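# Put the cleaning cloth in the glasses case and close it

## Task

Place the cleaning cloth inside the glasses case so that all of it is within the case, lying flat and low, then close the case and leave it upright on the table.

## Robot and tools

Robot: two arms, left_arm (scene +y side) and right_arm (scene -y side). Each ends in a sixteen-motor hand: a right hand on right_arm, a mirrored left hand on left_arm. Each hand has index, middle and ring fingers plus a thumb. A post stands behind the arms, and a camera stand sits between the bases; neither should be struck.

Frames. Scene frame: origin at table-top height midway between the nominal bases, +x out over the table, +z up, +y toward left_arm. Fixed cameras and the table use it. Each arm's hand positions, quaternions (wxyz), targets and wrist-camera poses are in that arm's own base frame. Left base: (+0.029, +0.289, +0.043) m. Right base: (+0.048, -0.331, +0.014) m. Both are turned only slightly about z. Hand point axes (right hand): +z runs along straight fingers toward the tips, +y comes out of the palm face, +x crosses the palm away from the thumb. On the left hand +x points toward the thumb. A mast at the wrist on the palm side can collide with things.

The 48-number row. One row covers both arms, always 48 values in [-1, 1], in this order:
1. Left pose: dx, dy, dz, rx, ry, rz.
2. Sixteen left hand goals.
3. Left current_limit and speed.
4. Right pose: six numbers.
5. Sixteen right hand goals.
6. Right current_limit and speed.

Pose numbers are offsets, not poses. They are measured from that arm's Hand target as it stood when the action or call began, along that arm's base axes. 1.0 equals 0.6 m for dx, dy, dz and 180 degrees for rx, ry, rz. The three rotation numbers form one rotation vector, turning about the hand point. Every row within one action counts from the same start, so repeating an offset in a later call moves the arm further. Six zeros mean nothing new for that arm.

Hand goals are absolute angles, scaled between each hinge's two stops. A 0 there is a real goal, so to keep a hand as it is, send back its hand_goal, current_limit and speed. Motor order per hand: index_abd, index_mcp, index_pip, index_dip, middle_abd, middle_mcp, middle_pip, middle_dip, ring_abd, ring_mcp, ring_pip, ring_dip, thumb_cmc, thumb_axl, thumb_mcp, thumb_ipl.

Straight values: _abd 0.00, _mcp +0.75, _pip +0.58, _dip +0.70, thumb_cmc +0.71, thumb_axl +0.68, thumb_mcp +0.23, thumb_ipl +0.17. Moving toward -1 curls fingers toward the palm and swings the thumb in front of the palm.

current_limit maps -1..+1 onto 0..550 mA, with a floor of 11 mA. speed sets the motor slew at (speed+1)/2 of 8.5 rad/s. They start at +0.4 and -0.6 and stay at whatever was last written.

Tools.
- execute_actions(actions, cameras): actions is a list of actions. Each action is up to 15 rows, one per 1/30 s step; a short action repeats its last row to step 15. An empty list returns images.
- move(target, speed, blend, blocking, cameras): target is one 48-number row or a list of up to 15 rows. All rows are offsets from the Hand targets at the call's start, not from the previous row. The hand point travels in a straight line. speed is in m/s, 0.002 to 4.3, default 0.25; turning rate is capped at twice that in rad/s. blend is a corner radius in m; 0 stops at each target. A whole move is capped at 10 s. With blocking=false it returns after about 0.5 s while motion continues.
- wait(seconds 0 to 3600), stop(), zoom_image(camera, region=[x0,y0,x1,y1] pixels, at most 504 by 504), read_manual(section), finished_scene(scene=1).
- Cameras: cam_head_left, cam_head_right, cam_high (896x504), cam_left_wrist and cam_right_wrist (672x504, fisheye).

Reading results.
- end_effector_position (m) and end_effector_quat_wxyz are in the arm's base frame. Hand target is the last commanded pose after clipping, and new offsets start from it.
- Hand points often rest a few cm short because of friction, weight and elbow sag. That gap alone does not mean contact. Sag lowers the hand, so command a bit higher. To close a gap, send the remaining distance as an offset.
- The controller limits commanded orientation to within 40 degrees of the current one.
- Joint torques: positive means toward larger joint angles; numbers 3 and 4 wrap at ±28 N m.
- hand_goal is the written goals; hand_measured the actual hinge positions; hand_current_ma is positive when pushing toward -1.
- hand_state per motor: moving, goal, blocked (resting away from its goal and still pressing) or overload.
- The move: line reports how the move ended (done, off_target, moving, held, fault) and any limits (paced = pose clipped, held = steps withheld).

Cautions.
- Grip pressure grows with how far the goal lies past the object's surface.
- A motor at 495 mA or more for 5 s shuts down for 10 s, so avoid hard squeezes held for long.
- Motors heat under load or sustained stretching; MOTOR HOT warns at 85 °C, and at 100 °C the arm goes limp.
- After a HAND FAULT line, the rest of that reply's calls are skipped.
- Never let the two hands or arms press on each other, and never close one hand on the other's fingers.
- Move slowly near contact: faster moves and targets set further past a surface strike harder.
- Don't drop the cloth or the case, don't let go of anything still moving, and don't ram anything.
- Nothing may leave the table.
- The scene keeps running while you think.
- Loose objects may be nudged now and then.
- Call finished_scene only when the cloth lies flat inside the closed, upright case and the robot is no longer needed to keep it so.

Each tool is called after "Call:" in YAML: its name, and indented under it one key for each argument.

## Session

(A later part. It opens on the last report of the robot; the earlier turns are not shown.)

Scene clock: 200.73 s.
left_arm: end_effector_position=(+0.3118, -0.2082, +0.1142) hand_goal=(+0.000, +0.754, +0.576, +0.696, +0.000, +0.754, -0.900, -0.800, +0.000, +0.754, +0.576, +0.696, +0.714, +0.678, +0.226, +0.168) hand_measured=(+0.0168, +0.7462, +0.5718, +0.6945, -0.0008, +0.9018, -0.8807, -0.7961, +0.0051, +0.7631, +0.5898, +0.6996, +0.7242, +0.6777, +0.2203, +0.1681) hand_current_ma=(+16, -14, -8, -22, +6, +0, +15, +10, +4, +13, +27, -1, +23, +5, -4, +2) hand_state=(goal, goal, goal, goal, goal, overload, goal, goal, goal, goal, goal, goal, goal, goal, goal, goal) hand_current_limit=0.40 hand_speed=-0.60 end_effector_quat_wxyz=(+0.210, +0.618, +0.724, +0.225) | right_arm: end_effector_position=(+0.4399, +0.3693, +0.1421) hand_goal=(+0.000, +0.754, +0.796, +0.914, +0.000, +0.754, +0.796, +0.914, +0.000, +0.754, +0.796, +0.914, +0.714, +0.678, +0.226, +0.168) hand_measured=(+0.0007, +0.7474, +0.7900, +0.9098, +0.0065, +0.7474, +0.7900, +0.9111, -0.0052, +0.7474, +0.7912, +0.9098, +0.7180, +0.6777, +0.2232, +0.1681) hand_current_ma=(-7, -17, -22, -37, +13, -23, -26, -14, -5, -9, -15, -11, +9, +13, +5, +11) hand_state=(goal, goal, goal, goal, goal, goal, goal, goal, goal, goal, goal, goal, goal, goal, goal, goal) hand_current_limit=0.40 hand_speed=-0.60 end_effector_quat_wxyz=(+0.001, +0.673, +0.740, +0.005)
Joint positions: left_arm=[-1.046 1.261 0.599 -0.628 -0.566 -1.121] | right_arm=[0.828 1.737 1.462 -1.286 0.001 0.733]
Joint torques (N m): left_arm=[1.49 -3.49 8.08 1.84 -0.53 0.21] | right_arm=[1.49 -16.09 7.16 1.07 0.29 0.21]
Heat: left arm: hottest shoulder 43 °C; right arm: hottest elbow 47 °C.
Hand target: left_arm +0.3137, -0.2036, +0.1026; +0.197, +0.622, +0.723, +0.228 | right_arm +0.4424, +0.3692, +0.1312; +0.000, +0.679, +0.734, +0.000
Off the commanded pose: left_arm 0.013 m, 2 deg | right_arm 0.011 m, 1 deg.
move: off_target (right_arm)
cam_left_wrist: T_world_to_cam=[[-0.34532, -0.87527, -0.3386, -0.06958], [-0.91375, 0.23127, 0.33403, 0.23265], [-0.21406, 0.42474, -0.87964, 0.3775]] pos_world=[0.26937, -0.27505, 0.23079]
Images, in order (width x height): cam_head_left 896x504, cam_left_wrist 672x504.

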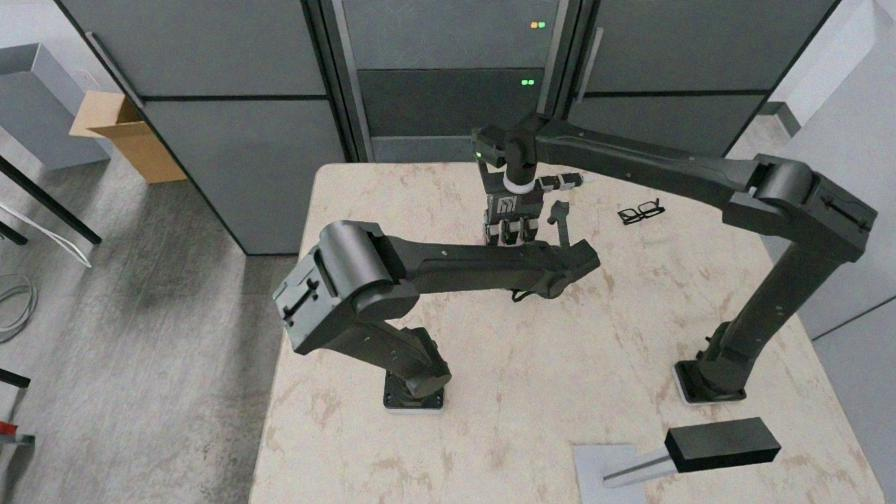

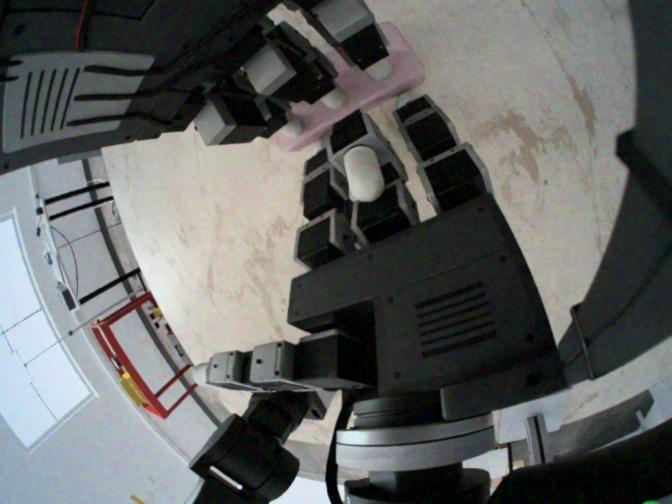

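Call:
move:
  target:
    - [0,0,0,0,0,0, 0,0.754,0.576,0.696,0,0.754,-0.9,-0.8,0,0.754,0.576,0.696,0.714,0.678,0.226,0.168,0.4,-0.6, 0,0,-0.018,0,0,0, 0,0.754,0.796,0.914,0,0.754,0.796,0.914,0,0.754,0.796,0.914,0.714,0.678,0.226,0.168,0.4,-0.6]
  speed: 0.03
  cameras: ["cam_left_wrist"]

Call:
zoom_image:
  camera: "cam_left_wrist"
  region: [200, 0, 460, 180]

Scene clock: 202.50 s.
left_arm: end_effector_position=(+0.3118, -0.2082, +0.1142) hand_goal=(+0.000, +0.754, +0.576, +0.696, +0.000, +0.754, -0.900, -0.800, +0.000, +0.754, +0.576, +0.696, +0.714, +0.678, +0.226, +0.168) hand_measured=(+0.0168, +0.7462, +0.5718, +0.6945, +0.0007, +0.9018, -0.8807, -0.7961, +0.0051, +0.7631, +0.5898, +0.6983, +0.7242, +0.6767, +0.2203, +0.1681) hand_current_ma=(+30, -5, -15, +2, +19, +1, +23, +4, -1, +11, +25, +2, +16, +1, -19, +2) hand_state=(goal, goal, goal, goal, goal, overload, goal, goal, goal, goal, goal, goal, goal, goal, goal, goal) hand_current_limit=0.40 hand_speed=-0.60 end_effector_quat_wxyz=(+0.210, +0.618, +0.724, +0.225) | right_arm: end_effector_position=(+0.4412, +0.3705, +0.1387) hand_goal=(+0.000, +0.754, +0.796, +0.914, +0.000, +0.754, +0.796, +0.914, +0.000, +0.754, +0.796, +0.914, +0.714, +0.678, +0.226, +0.168) hand_measured=(+0.0007, +0.7486, +0.7951, +0.9200, +0.0051, +0.7523, +0.8002, +0.9200, +0.0080, +0.7571, +0.8028, +0.9213, +0.7192, +0.6777, +0.2232, +0.1681) hand_current_ma=(+1, -15, -16, +14, +22, -5, +19, +31, +13, +5, +46, +34, +6, -16, -4, +4) hand_state=(goal, goal, goal, goal, goal, goal, goal, goal, goal, goal, goal, goal, goal, goal, goal, goal) hand_current_limit=0.40 hand_speed=-0.60 end_effector_quat_wxyz=(+0.001, +0.673, +0.739, +0.011)
Joint positions: left_arm=[-1.046 1.261 0.599 -0.628 -0.566 -1.121] | right_arm=[0.828 1.737 1.451 -1.263 0.001 0.735]
Joint torques (N m): left_arm=[1.79 -3.49 7.83 1.88 -0.55 0.17] | right_arm=[1.55 -15.44 6.56 1.22 0.32 0.21]
Heat: left arm: hottest shoulder 43 °C; right arm: hottest elbow 47 °C.
Hand target: left_arm +0.3137, -0.2036, +0.1026; +0.197, +0.622, +0.723, +0.228 | right_arm +0.4424, +0.3692, +0.1204; +0.000, +0.679, +0.734, +0.001
Off the commanded pose: left_arm 0.013 m, 2 deg | right_arm 0.018 m, 2 deg.
move: off_target (right_arm)
cam_left_wrist: T_world_to_cam=[[-0.34532, -0.87527, -0.3386, -0.06958], [-0.91375, 0.23127, 0.33403, 0.23265], [-0.21406, 0.42474, -0.87964, 0.3775]] pos_world=[0.26937, -0.27505, 0.23079]

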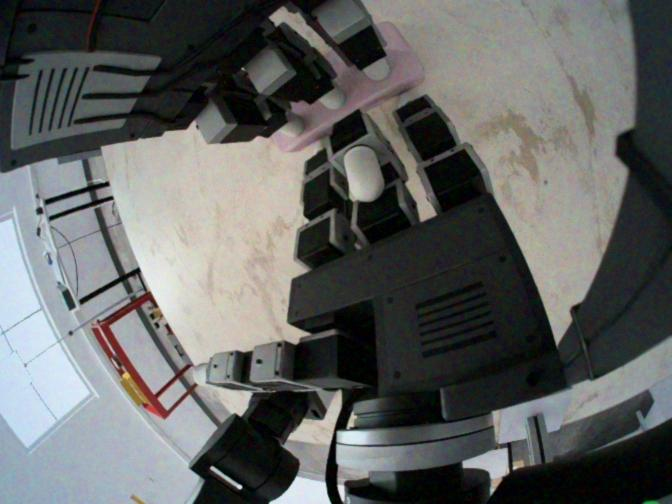

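Scaled by 1.938 from the camera's image (finer frame: 960x720).

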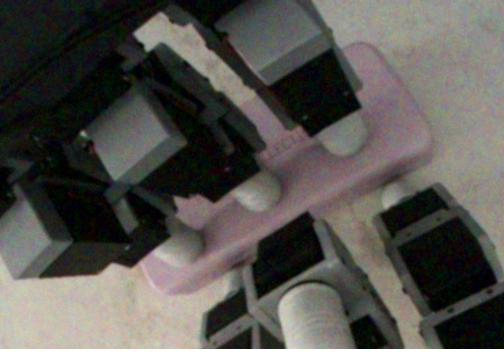

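Call:
move:
  target:
    - [0,0,0,0,0,0, 0,0.754,0.576,0.696,0,0.754,-0.9,-0.8,0,0.754,0.576,0.696,0.714,0.678,0.226,0.168,0.4,-0.6, 0,0,-0.015,0,0,0, 0,0.754,0.796,0.914,0,0.754,0.796,0.914,0,0.754,0.796,0.914,0.714,0.678,0.226,0.168,0.4,-0.6]
  speed: 0.03

Call:
move:
  target:
    - [0,0,0,0,0,0, 0,0.754,0.576,0.696,0,0.754,-0.9,-0.8,0,0.754,0.576,0.696,0.714,0.678,0.226,0.168,0.4,-0.6, 0,0,0.13,0,0,0, 0,0.754,0.796,0.914,0,0.754,0.796,0.914,0,0.754,0.796,0.914,0.714,0.678,0.226,0.168,0.4,-0.6]
  speed: 0.08
  cameras: ["cam_left_wrist", "cam_high"]

Call:
zoom_image:
  camera: "cam_left_wrist"
  region: [200, 0, 460, 180]

Scene clock: 205.43 s.
left_arm: end_effector_position=(+0.3118, -0.2082, +0.1142) hand_goal=(+0.000, +0.754, +0.576, +0.696, +0.000, +0.754, -0.900, -0.800, +0.000, +0.754, +0.576, +0.696, +0.714, +0.678, +0.226, +0.168) hand_measured=(+0.0183, +0.7462, +0.5718, +0.6958, +0.0007, +0.9018, -0.8807, -0.7974, +0.0051, +0.7631, +0.5911, +0.6996, +0.7242, +0.6767, +0.2203, +0.1681) hand_current_ma=(+26, -23, -7, +7, +24, -15, +28, -11, -21, +26, +28, -15, +9, -24, -17, -1) hand_state=(goal, goal, goal, goal, goal, overload, goal, goal, goal, goal, goal, goal, goal, goal, goal, goal) hand_current_limit=0.40 hand_speed=-0.60 end_effector_quat_wxyz=(+0.210, +0.618, +0.724, +0.225) | right_arm: end_effector_position=(+0.4423, +0.3708, +0.1375) hand_goal=(+0.000, +0.754, +0.796, +0.914, +0.000, +0.754, +0.796, +0.914, +0.000, +0.754, +0.796, +0.914, +0.714, +0.678, +0.226, +0.168) hand_measured=(+0.0065, +0.7571, +0.8041, +0.9200, +0.0109, +0.7619, +0.8066, +0.9213, +0.0139, +0.7667, +0.8105, +0.9226, +0.7180, +0.6777, +0.2232, +0.1681) hand_current_ma=(+14, +16, +32, +9, +27, +53, +23, +41, +34, +60, +57, +43, +11, -23, +2, +5) hand_state=(goal, goal, goal, goal, goal, goal, goal, goal, goal, goal, goal, goal, goal, goal, goal, goal) hand_current_limit=0.40 hand_speed=-0.60 end_effector_quat_wxyz=(+0.002, +0.673, +0.739, +0.014)
Joint positions: left_arm=[-1.046 1.261 0.599 -0.628 -0.566 -1.121] | right_arm=[0.828 1.737 1.447 -1.252 0.004 0.735]
Joint torques (N m): left_arm=[1.38 -3.14 7.76 1.77 -0.55 0.23] | right_arm=[1.55 -14.8 5.79 1.68 0.14 0.16]
Heat: left arm: hottest shoulder 43 °C; right arm: hottest elbow 47 °C.
Hand target: left_arm +0.3137, -0.2036, +0.1026; +0.197, +0.622, +0.723, +0.228 | right_arm +0.4423, +0.3692, +0.1113; +0.000, +0.679, +0.734, +0.000
Off the commanded pose: left_arm 0.013 m, 2 deg | right_arm 0.026 m, 2 deg.
move: off_target (right_arm)

Scene clock: 207.00 s.
left_arm: end_effector_position=(+0.3118, -0.2082, +0.1142) hand_goal=(+0.000, +0.754, +0.576, +0.696, +0.000, +0.754, -0.900, -0.800, +0.000, +0.754, +0.576, +0.696, +0.714, +0.678, +0.226, +0.168) hand_measured=(+0.0168, +0.7462, +0.5718, +0.6945, -0.0008, +0.9018, -0.8807, -0.7974, +0.0065, +0.7631, +0.5898, +0.6996, +0.7242, +0.6767, +0.2203, +0.1672) hand_current_ma=(+18, -18, -13, -21, +13, +7, +26, -9, -10, -3, +34, +10, +35, +0, -18, +5) hand_state=(goal, goal, goal, goal, goal, overload, goal, goal, goal, goal, goal, goal, goal, goal, goal, goal) hand_current_limit=0.40 hand_speed=-0.60 end_effector_quat_wxyz=(+0.210, +0.618, +0.724, +0.225) | right_arm: end_effector_position=(+0.4360, +0.3645, +0.1678) hand_goal=(+0.000, +0.754, +0.796, +0.914, +0.000, +0.754, +0.796, +0.914, +0.000, +0.754, +0.796, +0.914, +0.714, +0.678, +0.226, +0.168) hand_measured=(-0.0023, +0.7498, +0.7938, +0.9098, -0.0008, +0.7498, +0.7938, +0.9162, -0.0008, +0.7523, +0.7912, +0.9175, +0.7167, +0.6777, +0.2242, +0.1672) hand_current_ma=(-22, +13, -14, -31, -4, -5, -14, +17, +4, +7, -11, +35, -1, -24, -8, +0) hand_state=(goal, goal, goal, goal, goal, goal, goal, goal, goal, goal, goal, goal, goal, goal, goal, goal) hand_current_limit=0.40 hand_speed=-0.60 end_effector_quat_wxyz=(+0.001, +0.673, +0.739, -0.019)
Joint positions: left_arm=[-1.046 1.261 0.599 -0.628 -0.566 -1.121] | right_arm=[0.828 1.735 1.533 -1.407 0.002 0.735]
Joint torques (N m): left_arm=[2.2 -3.31 7.79 1.89 -0.47 0.21] | right_arm=[1.38 -19.25 9.84 0.16 0.23 0.19]
Heat: left arm: hottest shoulder 43 °C; right arm: hottest elbow 47 °C.
Hand target: left_arm +0.3137, -0.2036, +0.1026; +0.197, +0.622, +0.723, +0.228 | right_arm +0.4424, +0.3692, +0.1894; +0.000, +0.679, +0.734, +0.000
Off the commanded pose: left_arm 0.013 m, 2 deg | right_arm 0.023 m, 2 deg.
move: off_target (right_arm)
cam_left_wrist: T_world_to_cam=[[-0.34532, -0.87527, -0.3386, -0.06958], [-0.91375, 0.23127, 0.33403, 0.23265], [-0.21406, 0.42474, -0.87964, 0.3775]] pos_world=[0.26937, -0.27505, 0.23079]
Images, in order (width x height): cam_high 896x504, cam_left_wrist 672x504.

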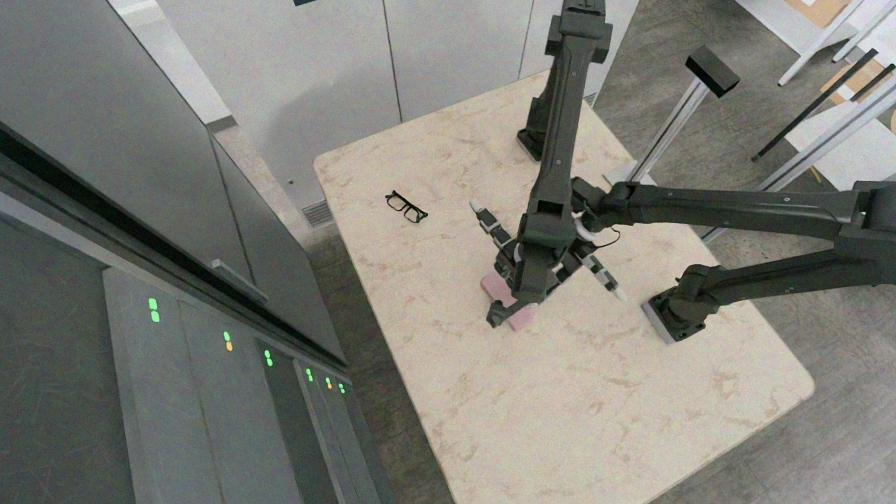

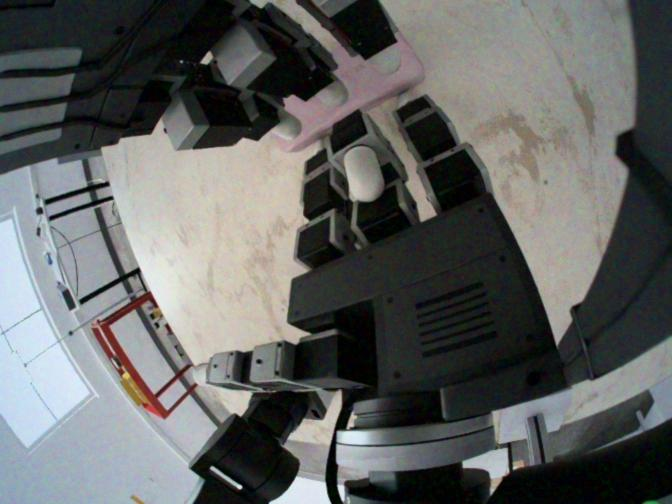

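Scaled by 1.938 from the camera's image (finer frame: 960x720).

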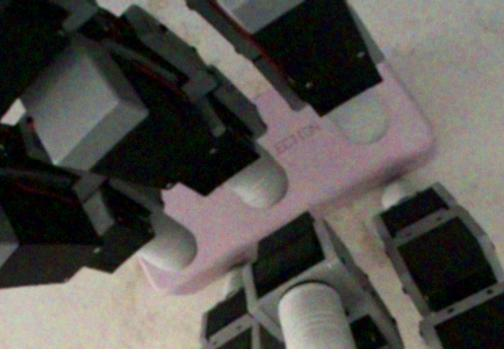

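Call:
move:
  target:
    - [0,0,0,0,0,0, 0,0.754,0.576,0.696,0,0.754,-0.9,-0.8,0,0.754,0.576,0.696,0.714,0.678,0.226,0.168,0.4,-0.6, 0.03,0,0.13,0,0,0, 0,0.754,0.796,0.914,0,0.754,0.796,0.914,0,0.754,0.796,0.914,0.714,0.678,0.226,0.168,0.4,-0.6]
    - [-0.1,-0.015,0.05,0,0,0, 0,0.754,0.576,0.696,0,0.754,-0.9,-0.8,0,0.754,0.576,0.696,0.714,0.678,0.226,0.168,0.4,-0.6, 0.2,-0.1,0.13,0,0,0, 0,0.754,0.796,0.914,0,0.754,0.796,0.914,0,0.754,0.796,0.914,0.714,0.678,0.226,0.168,0.4,-0.6]
  speed: 0.15
  blend: [0.02, 0]
  cameras: ["all"]

Call:
zoom_image:
  camera: "cam_left_wrist"
  region: [200, 0, 460, 180]

Call:
zoom_image:
  camera: "cam_head_left"
  region: [460, 200, 560, 270]

Call:
zoom_image:
  camera: "cam_high"
  region: [450, 250, 570, 350]

Scene clock: 211.43 s.
left_arm: end_effector_position=(+0.2545, -0.2062, +0.1243) hand_goal=(+0.000, +0.754, +0.576, +0.696, +0.000, +0.754, -0.900, -0.800, +0.000, +0.754, +0.576, +0.696, +0.714, +0.678, +0.226, +0.168) hand_measured=(-0.0008, +0.7607, +0.5808, +0.6958, +0.0007, +0.9042, -0.8807, -0.7961, -0.0008, +0.7607, +0.5859, +0.6958, +0.7242, +0.6767, +0.2203, +0.1681) hand_current_ma=(-2, +2, +12, -2, +7, +0, +34, -5, -3, +2, -3, -5, +20, -2, -3, +17) hand_state=(goal, goal, goal, goal, goal, overload, goal, goal, goal, goal, goal, goal, goal, goal, goal, goal) hand_current_limit=0.40 hand_speed=-0.60 end_effector_quat_wxyz=(+0.186, +0.626, +0.720, +0.234) | right_arm: end_effector_position=(+0.5550, +0.3022, +0.2668) hand_goal=(+0.000, +0.754, +0.796, +0.914, +0.000, +0.754, +0.796, +0.914, +0.000, +0.754, +0.796, +0.914, +0.714, +0.678, +0.226, +0.168) hand_measured=(-0.0023, +0.7498, +0.7938, +0.9098, +0.0007, +0.7498, +0.7925, +0.9162, -0.0037, +0.7511, +0.7900, +0.9162, +0.7092, +0.6777, +0.2232, +0.1681) hand_current_ma=(-24, +2, -6, -44, -5, -12, -34, +6, -5, -15, -8, +23, -25, -3, -4, +3) hand_state=(goal, goal, goal, goal, goal, goal, goal, goal, goal, goal, goal, goal, goal, goal, goal, goal) hand_current_limit=0.40 hand_speed=-0.60 end_effector_quat_wxyz=(+0.001, +0.685, +0.729, +0.000)
Joint positions: left_arm=[-1.227 1.203 0.599 -0.856 -0.598 -1.331] | right_arm=[0.6 1.838 1.933 -1.666 0.002 0.538]
Joint torques (N m): left_arm=[-0.91 -5.13 10.13 0.32 -0.83 -0.11] | right_arm=[1.49 -18.37 10.06 0.2 0.24 -0.13]
Heat: left arm: hottest shoulder 43 °C; right arm: hottest elbow 48 °C.
Hand target: left_arm +0.2537, -0.2126, +0.1326; +0.197, +0.622, +0.723, +0.228 | right_arm +0.5624, +0.3092, +0.2674; +0.000, +0.679, +0.734, +0.001
Off the commanded pose: left_arm 0.011 m, 2 deg | right_arm 0.010 m, 1 deg.
move: off_target (left_arm)
cam_left_wrist: T_world_to_cam=[[-0.35584, -0.85769, -0.37114, -0.07383], [-0.90458, 0.21633, 0.36734, 0.16691], [-0.23478, 0.46644, -0.85283, 0.38374]] pos_world=[0.2148, -0.27842, 0.23855]
cam_right_wrist: T_world_to_cam=[[0.63977, -0.76758, 0.03892, -0.09957], [-0.47934, -0.35892, 0.80088, 0.09314], [-0.60077, -0.53104, -0.59756, 0.77172]] pos_world=[0.57198, 0.36682, 0.39043]

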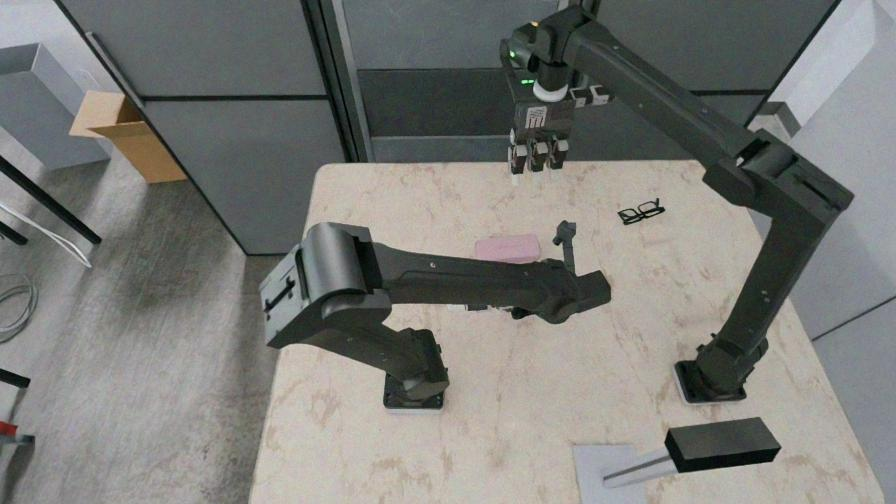

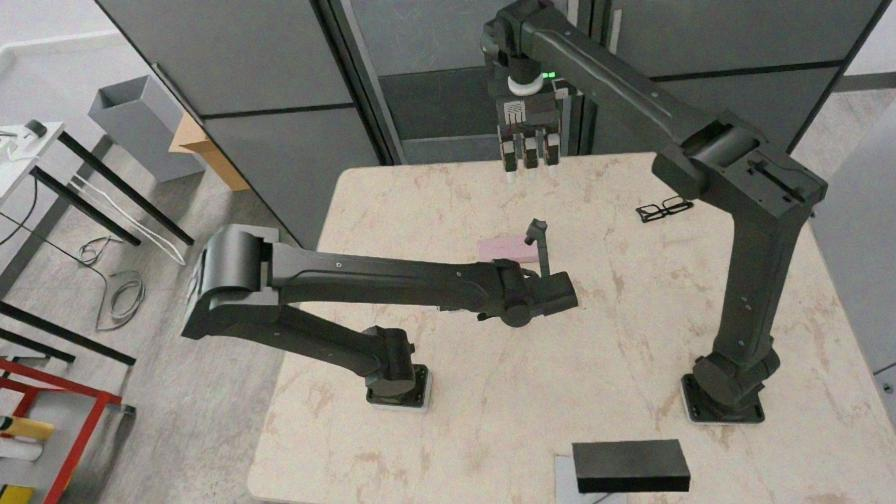

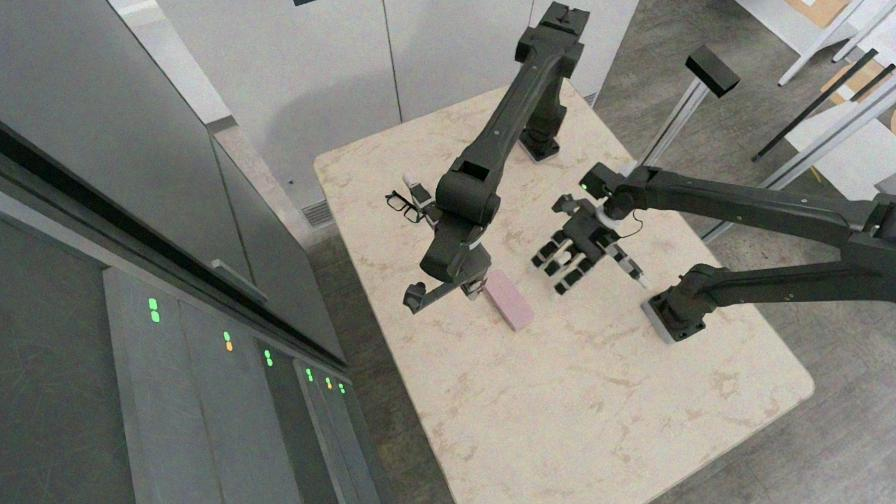

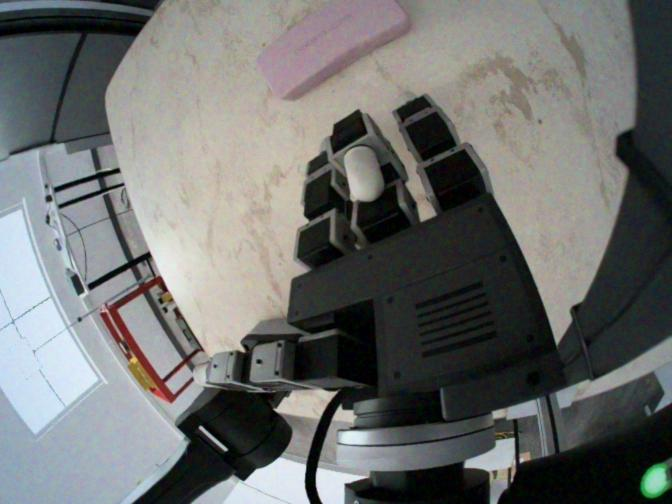

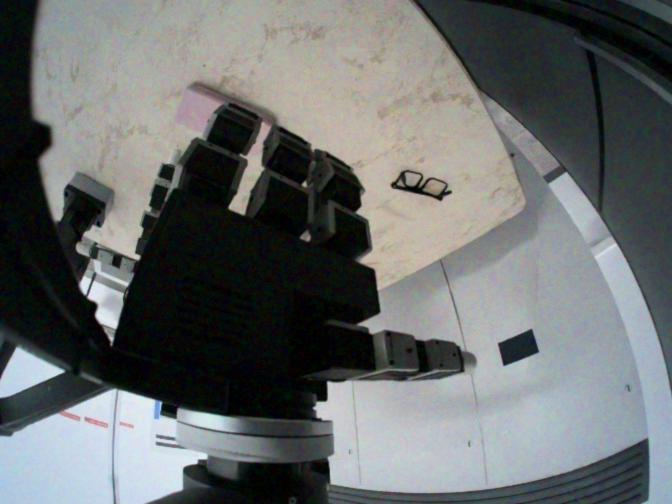

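Scaled by 1.938 from the camera's image (finer frame: 960x720).

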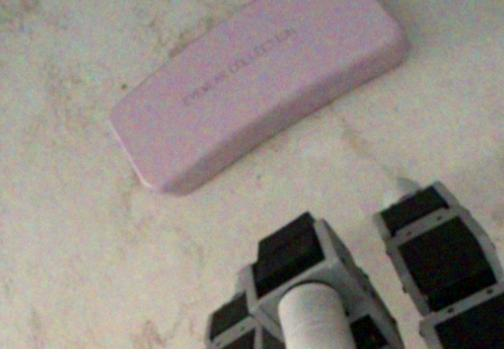

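Scaled by 5.040 from the camera's image (finer frame: 1280x720).

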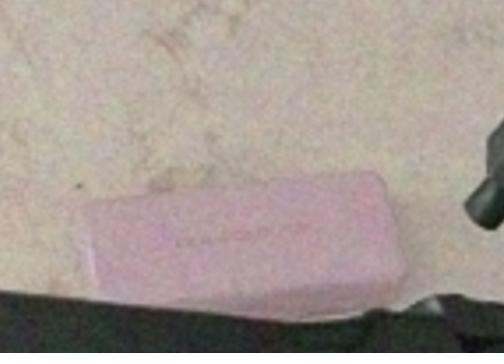

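Scaled by 4.200 from the camera's image (finer frame: 1280x720).

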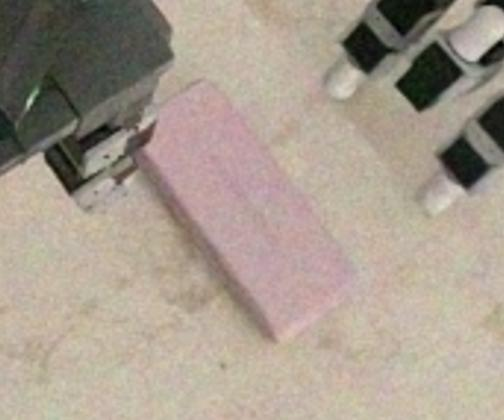

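Call:
finished_scene:
  scene: 1

The scene is finished: the task was done.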